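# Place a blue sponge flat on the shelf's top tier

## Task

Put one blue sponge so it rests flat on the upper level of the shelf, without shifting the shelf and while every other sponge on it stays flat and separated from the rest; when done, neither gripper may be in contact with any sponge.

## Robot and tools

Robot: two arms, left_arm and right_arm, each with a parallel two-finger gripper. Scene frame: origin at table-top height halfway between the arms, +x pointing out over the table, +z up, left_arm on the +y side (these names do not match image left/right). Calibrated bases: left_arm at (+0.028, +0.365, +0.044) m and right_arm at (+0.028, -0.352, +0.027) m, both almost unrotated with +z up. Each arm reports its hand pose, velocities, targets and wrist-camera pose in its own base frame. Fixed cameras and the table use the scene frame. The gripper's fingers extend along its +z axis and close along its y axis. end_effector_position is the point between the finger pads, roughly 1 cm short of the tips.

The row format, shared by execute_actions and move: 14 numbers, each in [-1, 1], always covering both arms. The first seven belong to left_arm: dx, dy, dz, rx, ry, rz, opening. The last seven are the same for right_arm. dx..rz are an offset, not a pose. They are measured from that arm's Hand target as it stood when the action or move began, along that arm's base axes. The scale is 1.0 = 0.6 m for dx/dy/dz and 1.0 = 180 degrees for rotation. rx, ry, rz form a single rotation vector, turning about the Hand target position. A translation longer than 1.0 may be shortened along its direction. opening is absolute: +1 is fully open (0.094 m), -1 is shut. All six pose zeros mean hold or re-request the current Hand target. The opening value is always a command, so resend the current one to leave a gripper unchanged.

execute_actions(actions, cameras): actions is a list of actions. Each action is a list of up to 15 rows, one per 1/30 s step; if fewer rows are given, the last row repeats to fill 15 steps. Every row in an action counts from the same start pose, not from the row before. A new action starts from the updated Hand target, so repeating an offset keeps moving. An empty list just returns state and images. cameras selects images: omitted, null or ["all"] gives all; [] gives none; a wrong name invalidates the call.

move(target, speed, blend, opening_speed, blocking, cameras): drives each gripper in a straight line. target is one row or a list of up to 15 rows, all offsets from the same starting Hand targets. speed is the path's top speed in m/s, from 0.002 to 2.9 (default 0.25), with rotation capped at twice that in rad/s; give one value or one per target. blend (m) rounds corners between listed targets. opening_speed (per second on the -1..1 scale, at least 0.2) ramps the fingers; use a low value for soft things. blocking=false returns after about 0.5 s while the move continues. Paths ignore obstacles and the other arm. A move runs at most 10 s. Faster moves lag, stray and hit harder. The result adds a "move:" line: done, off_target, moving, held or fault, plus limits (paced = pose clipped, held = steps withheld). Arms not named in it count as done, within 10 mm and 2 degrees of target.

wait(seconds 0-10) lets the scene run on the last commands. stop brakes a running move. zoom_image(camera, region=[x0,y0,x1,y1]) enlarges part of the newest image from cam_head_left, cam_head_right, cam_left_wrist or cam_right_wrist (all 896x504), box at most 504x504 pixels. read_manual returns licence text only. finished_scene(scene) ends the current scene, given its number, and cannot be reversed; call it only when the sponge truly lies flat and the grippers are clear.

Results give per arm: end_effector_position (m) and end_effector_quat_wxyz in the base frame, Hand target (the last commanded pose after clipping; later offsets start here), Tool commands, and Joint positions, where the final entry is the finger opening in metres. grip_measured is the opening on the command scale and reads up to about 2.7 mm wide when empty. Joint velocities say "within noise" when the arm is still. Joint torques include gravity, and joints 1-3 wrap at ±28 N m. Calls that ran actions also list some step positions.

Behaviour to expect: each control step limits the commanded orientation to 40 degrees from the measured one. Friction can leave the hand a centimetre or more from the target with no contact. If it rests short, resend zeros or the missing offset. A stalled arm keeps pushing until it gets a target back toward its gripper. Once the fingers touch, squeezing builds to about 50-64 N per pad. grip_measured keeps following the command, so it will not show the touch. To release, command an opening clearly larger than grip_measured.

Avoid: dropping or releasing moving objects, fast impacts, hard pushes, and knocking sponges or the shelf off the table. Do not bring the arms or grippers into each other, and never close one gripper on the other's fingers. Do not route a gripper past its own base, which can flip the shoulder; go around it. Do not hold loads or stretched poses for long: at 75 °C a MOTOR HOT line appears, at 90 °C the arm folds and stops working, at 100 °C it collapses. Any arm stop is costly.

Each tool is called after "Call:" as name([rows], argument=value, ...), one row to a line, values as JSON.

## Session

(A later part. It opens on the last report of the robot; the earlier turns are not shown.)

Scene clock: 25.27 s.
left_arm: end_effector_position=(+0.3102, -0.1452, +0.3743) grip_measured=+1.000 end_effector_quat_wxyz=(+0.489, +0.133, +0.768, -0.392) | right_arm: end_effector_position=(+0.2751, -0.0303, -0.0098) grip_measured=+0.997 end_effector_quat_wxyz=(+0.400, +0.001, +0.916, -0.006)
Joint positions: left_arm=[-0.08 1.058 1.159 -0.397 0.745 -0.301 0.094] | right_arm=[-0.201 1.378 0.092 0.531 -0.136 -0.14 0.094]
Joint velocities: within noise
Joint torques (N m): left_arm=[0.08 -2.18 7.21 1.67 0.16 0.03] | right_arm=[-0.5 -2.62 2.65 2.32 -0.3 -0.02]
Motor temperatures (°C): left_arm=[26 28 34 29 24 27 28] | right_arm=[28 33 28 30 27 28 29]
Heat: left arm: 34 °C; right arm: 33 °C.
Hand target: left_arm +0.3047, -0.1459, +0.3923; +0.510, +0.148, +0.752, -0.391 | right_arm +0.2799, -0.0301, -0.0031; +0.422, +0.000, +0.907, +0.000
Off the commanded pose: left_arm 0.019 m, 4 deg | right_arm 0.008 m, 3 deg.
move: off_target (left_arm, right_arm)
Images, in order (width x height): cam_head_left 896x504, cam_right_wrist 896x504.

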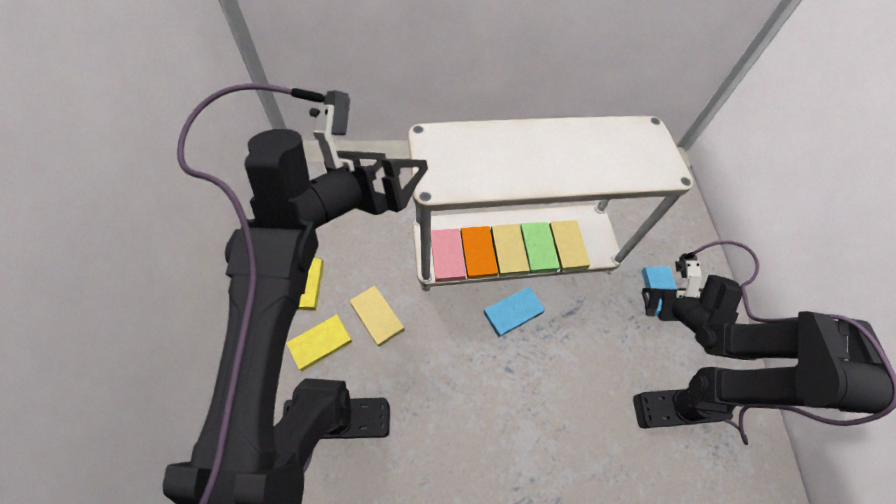

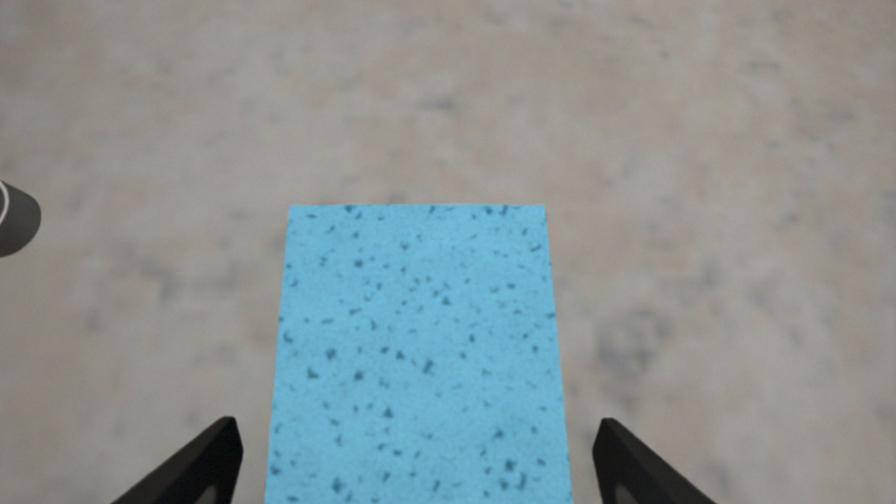

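Call:
move(target=[0,0,0,0,0,0,1,0,0,0,0,0,0,0.15], opening_speed=1.2, cameras=[])

Call:
move([
  [0,0,0,0,0,0,1,0,0,0.65,0,0,0,0.15],
  [0,0,0,0,0,0,1,0.233,0.383,0.65,0,0,0,0.15],
], blend=[0.08,0])

Scene clock: 28.33 s.
left_arm: end_effector_position=(+0.3102, -0.1452, +0.3743) grip_measured=+1.000 end_effector_quat_wxyz=(+0.489, +0.133, +0.768, -0.392) | right_arm: end_effector_position=(+0.2754, -0.0296, -0.0095) grip_measured=+0.364 end_effector_quat_wxyz=(+0.401, +0.000, +0.916, -0.004)
Joint positions: left_arm=[-0.08 1.058 1.159 -0.397 0.745 -0.301 0.094] | right_arm=[-0.201 1.378 0.092 0.532 -0.14 -0.14 0.064]
Joint velocities: within noise
Joint torques (N m): left_arm=[0.05 -2.19 7.21 1.67 0.16 0.02] | right_arm=[-0.5 -2.58 2.63 2.31 -0.27 -0.03]
Motor temperatures (°C): left_arm=[26 28 35 29 24 27 28] | right_arm=[28 33 28 31 27 28 29]
Heat: left arm: 35 °C; right arm: 33 °C.
Hand target: left_arm +0.3047, -0.1459, +0.3923; +0.510, +0.148, +0.752, -0.391 | right_arm +0.2799, -0.0301, -0.0031; +0.422, +0.000, +0.907, +0.000
Off the commanded pose: left_arm 0.019 m, 4 deg | right_arm 0.008 m, 3 deg.
move: off_target (left_arm, right_arm)
No camera images: "cameras" was empty.

Scene clock: 32.60 s.
left_arm: end_effector_position=(+0.3102, -0.1452, +0.3743) grip_measured=+1.000 end_effector_quat_wxyz=(+0.489, +0.133, +0.768, -0.392) | right_arm: end_effector_position=(+0.4223, +0.2116, +0.3803) grip_measured=+0.364 end_effector_quat_wxyz=(+0.420, -0.015, +0.907, +0.012)
Joint positions: left_arm=[-0.08 1.058 1.159 -0.397 0.745 -0.301 0.094] | right_arm=[0.62 2.037 2.656 -1.41 0.429 0.409 0.064]
Joint velocities: within noise
Joint torques (N m): left_arm=[0.02 -2.21 7.24 1.67 0.16 0.03] | right_arm=[-0.32 -8.2 6.9 1.2 0.34 0.07]
Motor temperatures (°C): left_arm=[26 28 35 29 24 27 28] | right_arm=[28 34 29 31 27 28 29]
Heat: left arm: 35 °C; right arm: 34 °C.
Hand target: left_arm +0.3047, -0.1459, +0.3923; +0.510, +0.148, +0.752, -0.391 | right_arm +0.4197, +0.1997, +0.3869; +0.422, +0.000, +0.907, +0.000
Off the commanded pose: left_arm 0.019 m, 4 deg | right_arm 0.014 m, 2 deg.
move: off_target (left_arm, right_arm)

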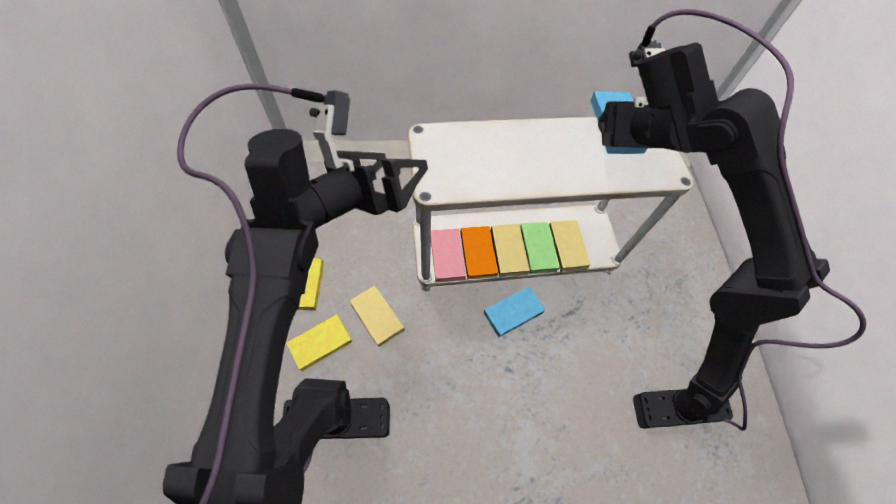

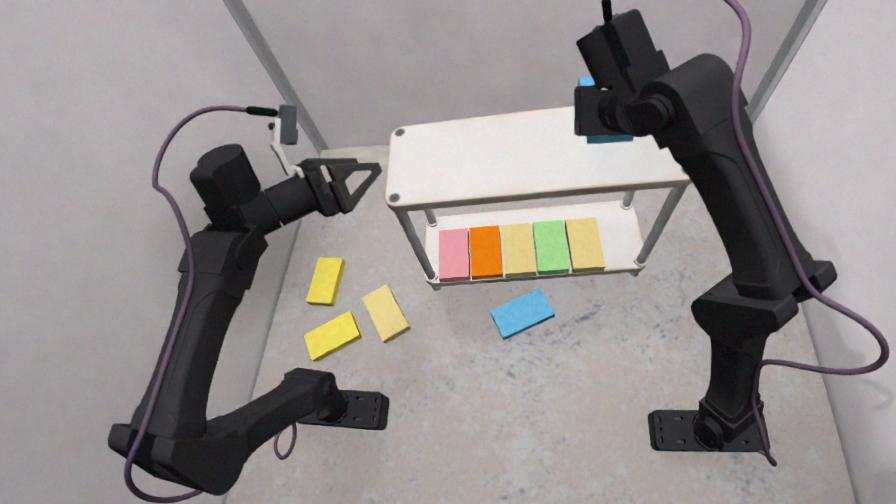

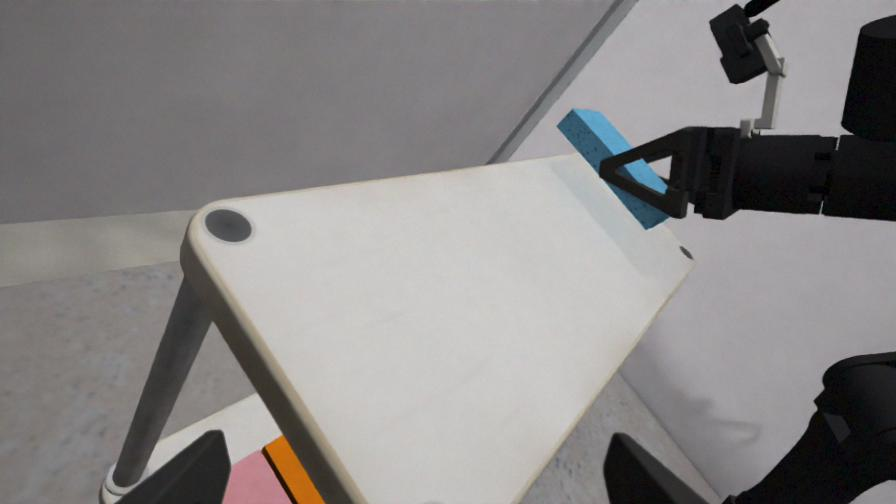

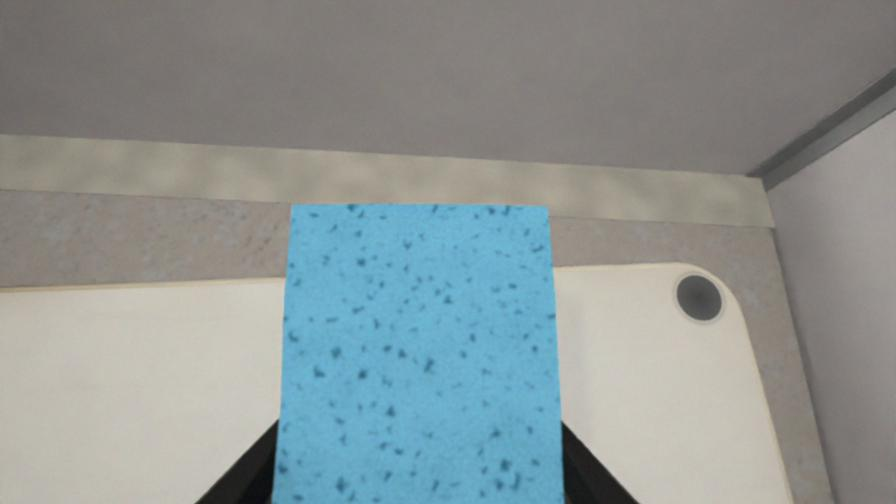

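Call:
move(target=[0,0,0,0,0,0,1,-0.06,0,-0.05,0,0,0,0.15], speed=0.1, cameras=["cam_left_wrist","cam_head_left"])

Call:
zoom_image(camera="cam_left_wrist", region=[450, 60, 750, 300])

Scene clock: 34.20 s.
left_arm: end_effector_position=(+0.3102, -0.1452, +0.3743) grip_measured=+1.000 end_effector_quat_wxyz=(+0.489, +0.133, +0.768, -0.392) | right_arm: end_effector_position=(+0.3833, +0.1987, +0.3464) grip_measured=+0.364 end_effector_quat_wxyz=(+0.400, -0.006, +0.917, -0.008)
Joint positions: left_arm=[-0.08 1.058 1.159 -0.397 0.745 -0.301 0.094] | right_arm=[0.668 1.762 2.128 -1.24 0.479 0.478 0.064]
Joint velocities: within noise
Joint torques (N m): left_arm=[0.03 -2.17 7.2 1.67 0.17 0.02] | right_arm=[0.32 -8.65 3.3 1.98 0.3 0.05]
Motor temperatures (°C): left_arm=[26 28 35 29 24 27 28] | right_arm=[28 34 29 31 27 28 29]
Heat: left arm: 35 °C; right arm: 34 °C.
Hand target: left_arm +0.3047, -0.1459, +0.3923; +0.510, +0.148, +0.752, -0.391 | right_arm +0.3837, +0.1997, +0.3569; +0.422, +0.000, +0.907, +0.000
Off the commanded pose: left_arm 0.019 m, 4 deg | right_arm 0.011 m, 3 deg.
move: off_target (left_arm, right_arm)
Images, in order (width x height): cam_head_left 896x504, cam_left_wrist 896x504.

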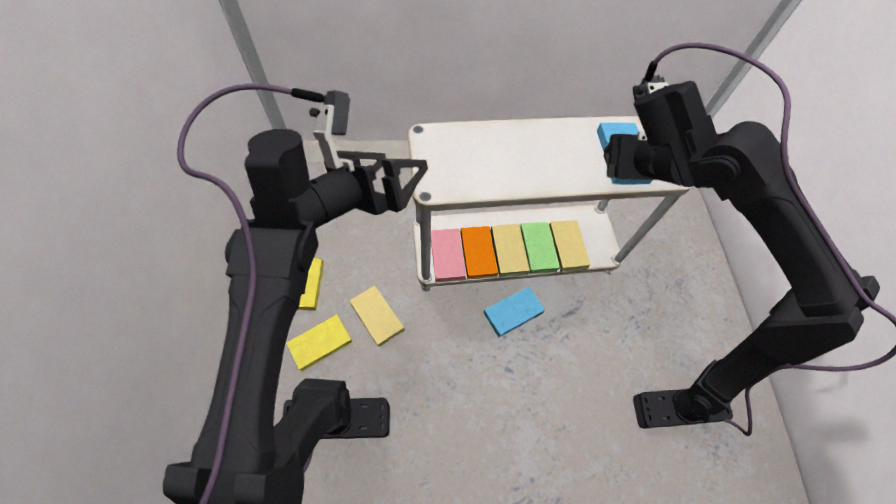

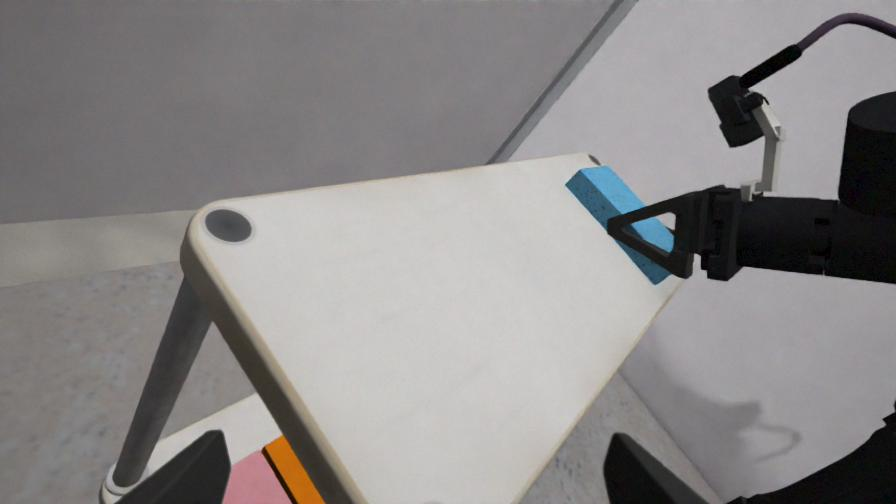

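Scaled by 1.680 from the camera's 896x504 image, which has a finer 1280x720 frame.

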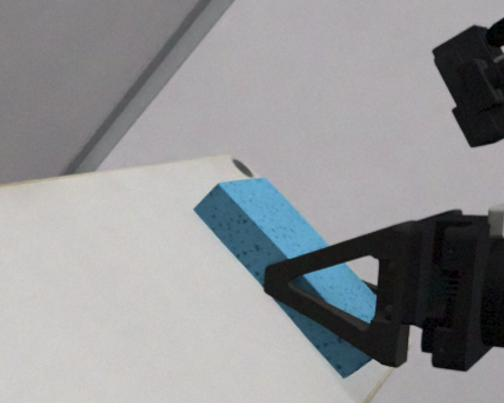

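Call:
move(target=[0,0,0,0,0,0,1,0.015,0,-0.017,0,0,0,0.15], speed=0.05, cameras=["cam_left_wrist"])

Call:
zoom_image(camera="cam_left_wrist", region=[550, 130, 720, 300])

Call:
move(target=[0,0,0,0,0,0,1,0,0,-0.017,0,0,0,0.15], speed=0.05, cameras=["cam_left_wrist"])

Call:
zoom_image(camera="cam_left_wrist", region=[550, 130, 720, 300])

Scene clock: 35.60 s.
left_arm: end_effector_position=(+0.3102, -0.1452, +0.3743) grip_measured=+1.000 end_effector_quat_wxyz=(+0.489, +0.133, +0.768, -0.392) | right_arm: end_effector_position=(+0.3883, +0.2024, +0.3464) grip_measured=+0.364 end_effector_quat_wxyz=(+0.413, -0.004, +0.911, +0.001)
Joint positions: left_arm=[-0.08 1.058 1.159 -0.397 0.745 -0.301 0.094] | right_arm=[0.668 1.745 2.08 -1.172 0.481 0.471 0.064]
Joint velocities: within noise
Joint torques (N m): left_arm=[0.03 -2.22 7.15 1.67 0.14 0.02] | right_arm=[-0.5 -7.61 2.99 1.93 0.17 -0.07]
Motor temperatures (°C): left_arm=[26 28 35 29 24 27 28] | right_arm=[28 34 28 31 27 28 29]
Heat: left arm: 35 °C; right arm: 34 °C.
Hand target: left_arm +0.3047, -0.1459, +0.3923; +0.510, +0.148, +0.752, -0.391 | right_arm +0.3927, +0.1997, +0.3467; +0.422, +0.000, +0.907, +0.000
Off the commanded pose: left_arm 0.019 m, 4 deg | right_arm 0.005 m, 1 deg.
move: off_target (left_arm)
Images, in order (width x height): cam_left_wrist 896x504.

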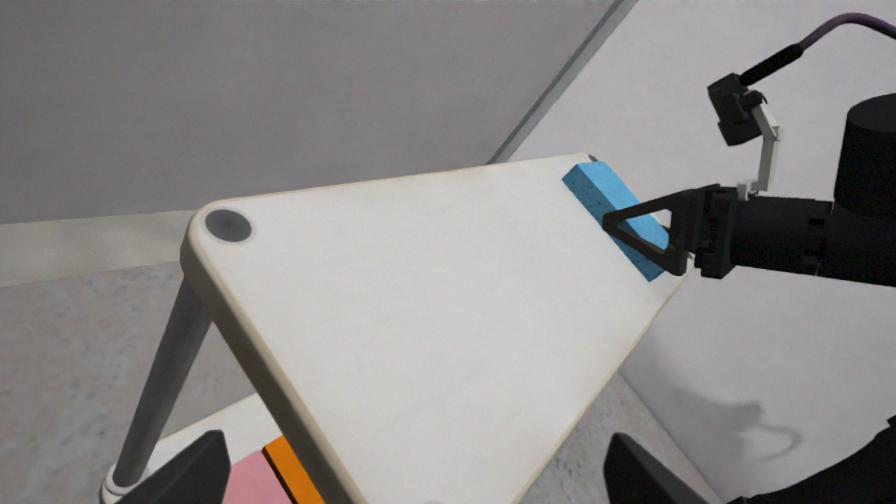

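Scaled by 2.965 from the camera's 896x504 image, which has a finer 1280x720 frame.

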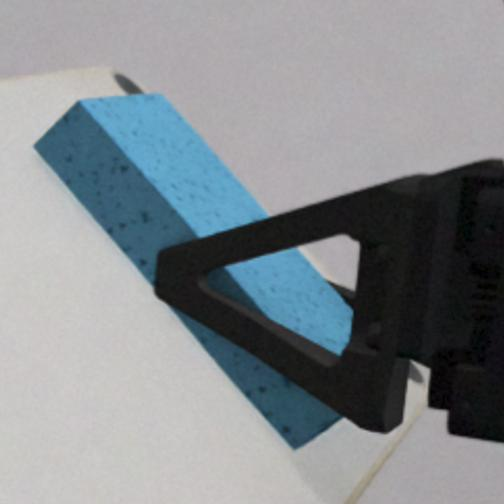

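Scene clock: 36.60 s.
left_arm: end_effector_position=(+0.3102, -0.1452, +0.3743) grip_measured=+1.000 end_effector_quat_wxyz=(+0.489, +0.133, +0.768, -0.392) | right_arm: end_effector_position=(+0.3883, +0.2023, +0.3471) grip_measured=+0.364 end_effector_quat_wxyz=(+0.428, -0.003, +0.904, +0.008)
Joint positions: left_arm=[-0.08 1.058 1.159 -0.397 0.745 -0.301 0.094] | right_arm=[0.669 1.705 2.008 -1.103 0.486 0.463 0.064]
Joint velocities: within noise
Joint torques (N m): left_arm=[0.03 -2.17 7.19 1.67 0.14 0.01] | right_arm=[-0.5 -6.52 2.63 1.78 0.12 -0.04]
Motor temperatures (°C): left_arm=[26 28 35 29 24 27 28] | right_arm=[28 34 28 31 27 28 29]
Heat: left arm: 35 °C; right arm: 34 °C.
Hand target: left_arm +0.3047, -0.1459, +0.3923; +0.510, +0.148, +0.752, -0.391 | right_arm +0.3927, +0.1997, +0.3365; +0.422, +0.000, +0.907, +0.000
Off the commanded pose: left_arm 0.019 m, 4 deg | right_arm 0.012 m, 1 deg.
move: off_target (left_arm, right_arm)
Images, in order (width x height): cam_left_wrist 896x504.

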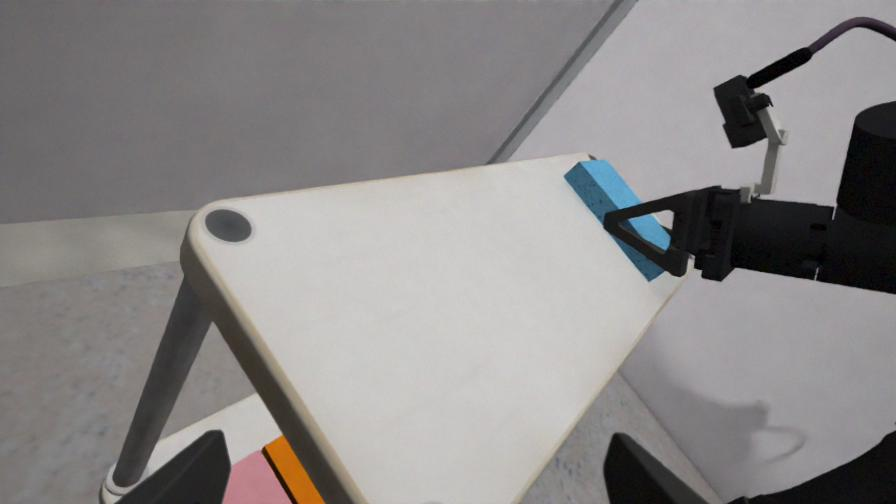

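Scaled by 2.965 from the camera's 896x504 image, which has a finer 1280x720 frame.

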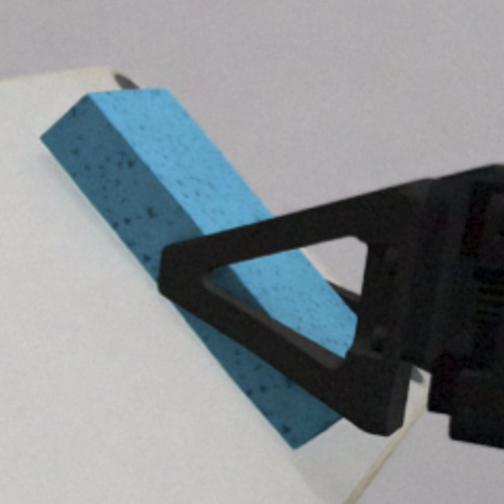

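Call:
move([
  [0,0,0,0,0,0,1,0,0,0.016,0,0,0,0.15],
  [0,0,0,0,0,0,1,0,0,0.016,0,0,0,1],
  [0,0,0,0,0,0,1,-0.15,0,0.15,0,0,0,1],
], speed=[0.05,0.1,0.25])

Scene clock: 40.27 s.
left_arm: end_effector_position=(+0.3102, -0.1452, +0.3743) grip_measured=+1.000 end_effector_quat_wxyz=(+0.489, +0.133, +0.768, -0.392) | right_arm: end_effector_position=(+0.3046, +0.2118, +0.4255) grip_measured=+0.997 end_effector_quat_wxyz=(+0.446, -0.017, +0.894, +0.035)
Joint positions: left_arm=[-0.08 1.058 1.159 -0.397 0.745 -0.301 0.094] | right_arm=[0.879 1.722 2.424 -1.516 0.599 0.596 0.094]
Joint velocities: within noise
Joint torques (N m): left_arm=[0.02 -2.19 7.19 1.67 0.15 0.02] | right_arm=[0.02 -5.76 4.41 1.12 0.45 0.06]
Motor temperatures (°C): left_arm=[26 28 35 30 24 27 28] | right_arm=[28 34 29 31 27 28 29]
Heat: left arm: 35 °C; right arm: 34 °C.
Hand target: left_arm +0.3047, -0.1459, +0.3923; +0.510, +0.148, +0.752, -0.391 | right_arm +0.3027, +0.1997, +0.4265; +0.422, +0.000, +0.907, +0.000
Off the commanded pose: left_arm 0.019 m, 4 deg | right_arm 0.012 m, 5 deg.
joint sent to its limit (right arm) — joint 4 (wrist pitch), lower limit. The joint targets are off in position and orientation.
move: off_target (left_arm, right_arm)

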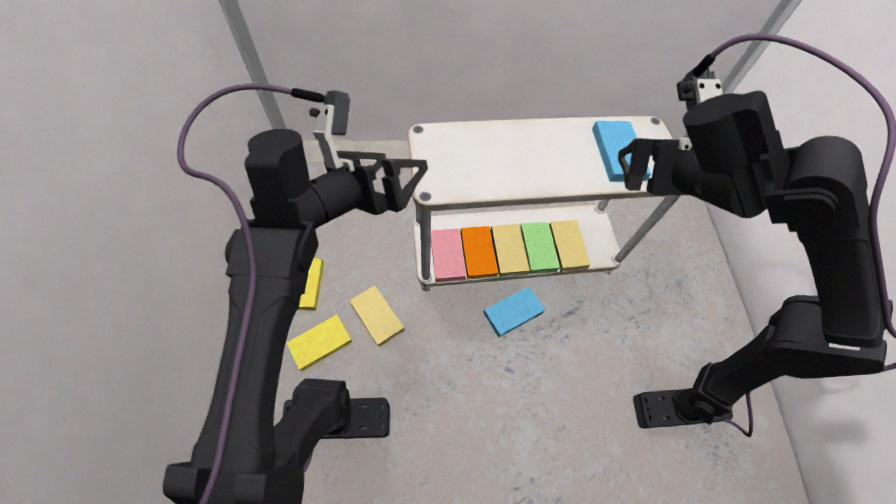

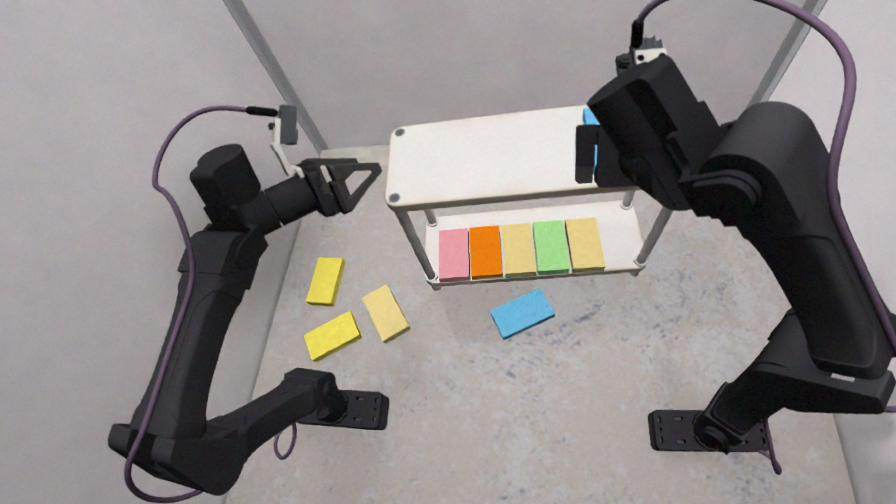

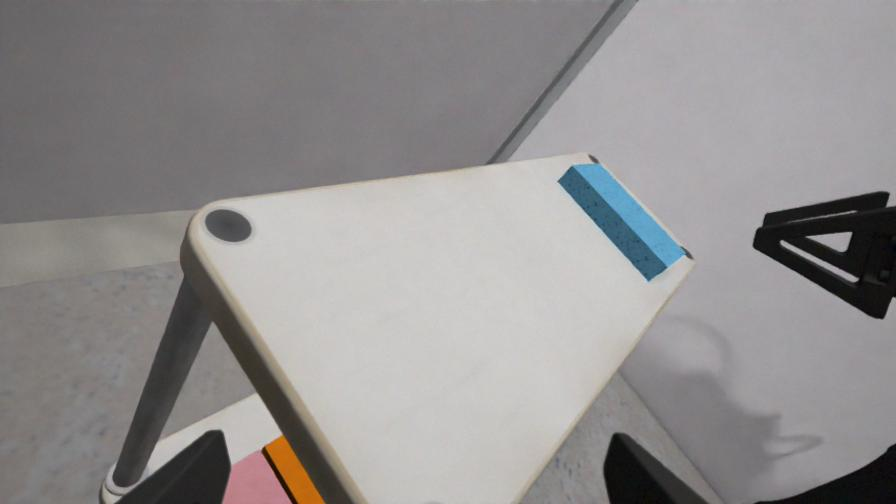

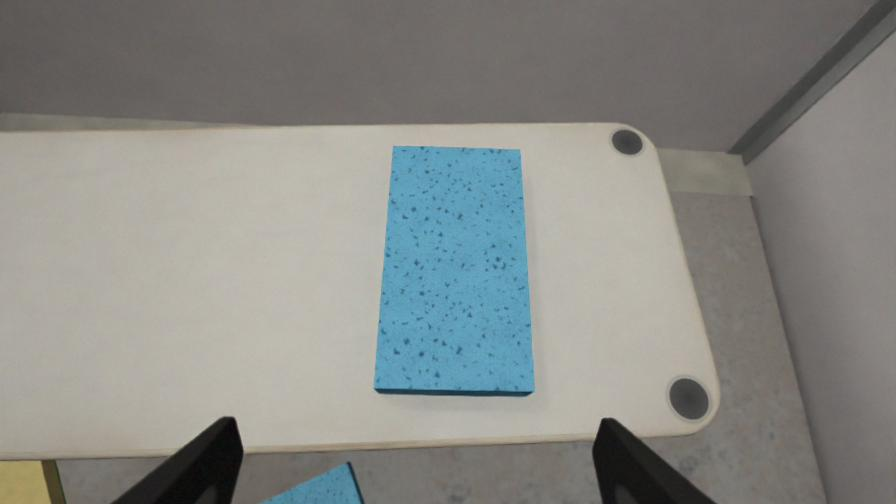

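Call:
finished_scene(scene=1)

The scene is finished: the task was done.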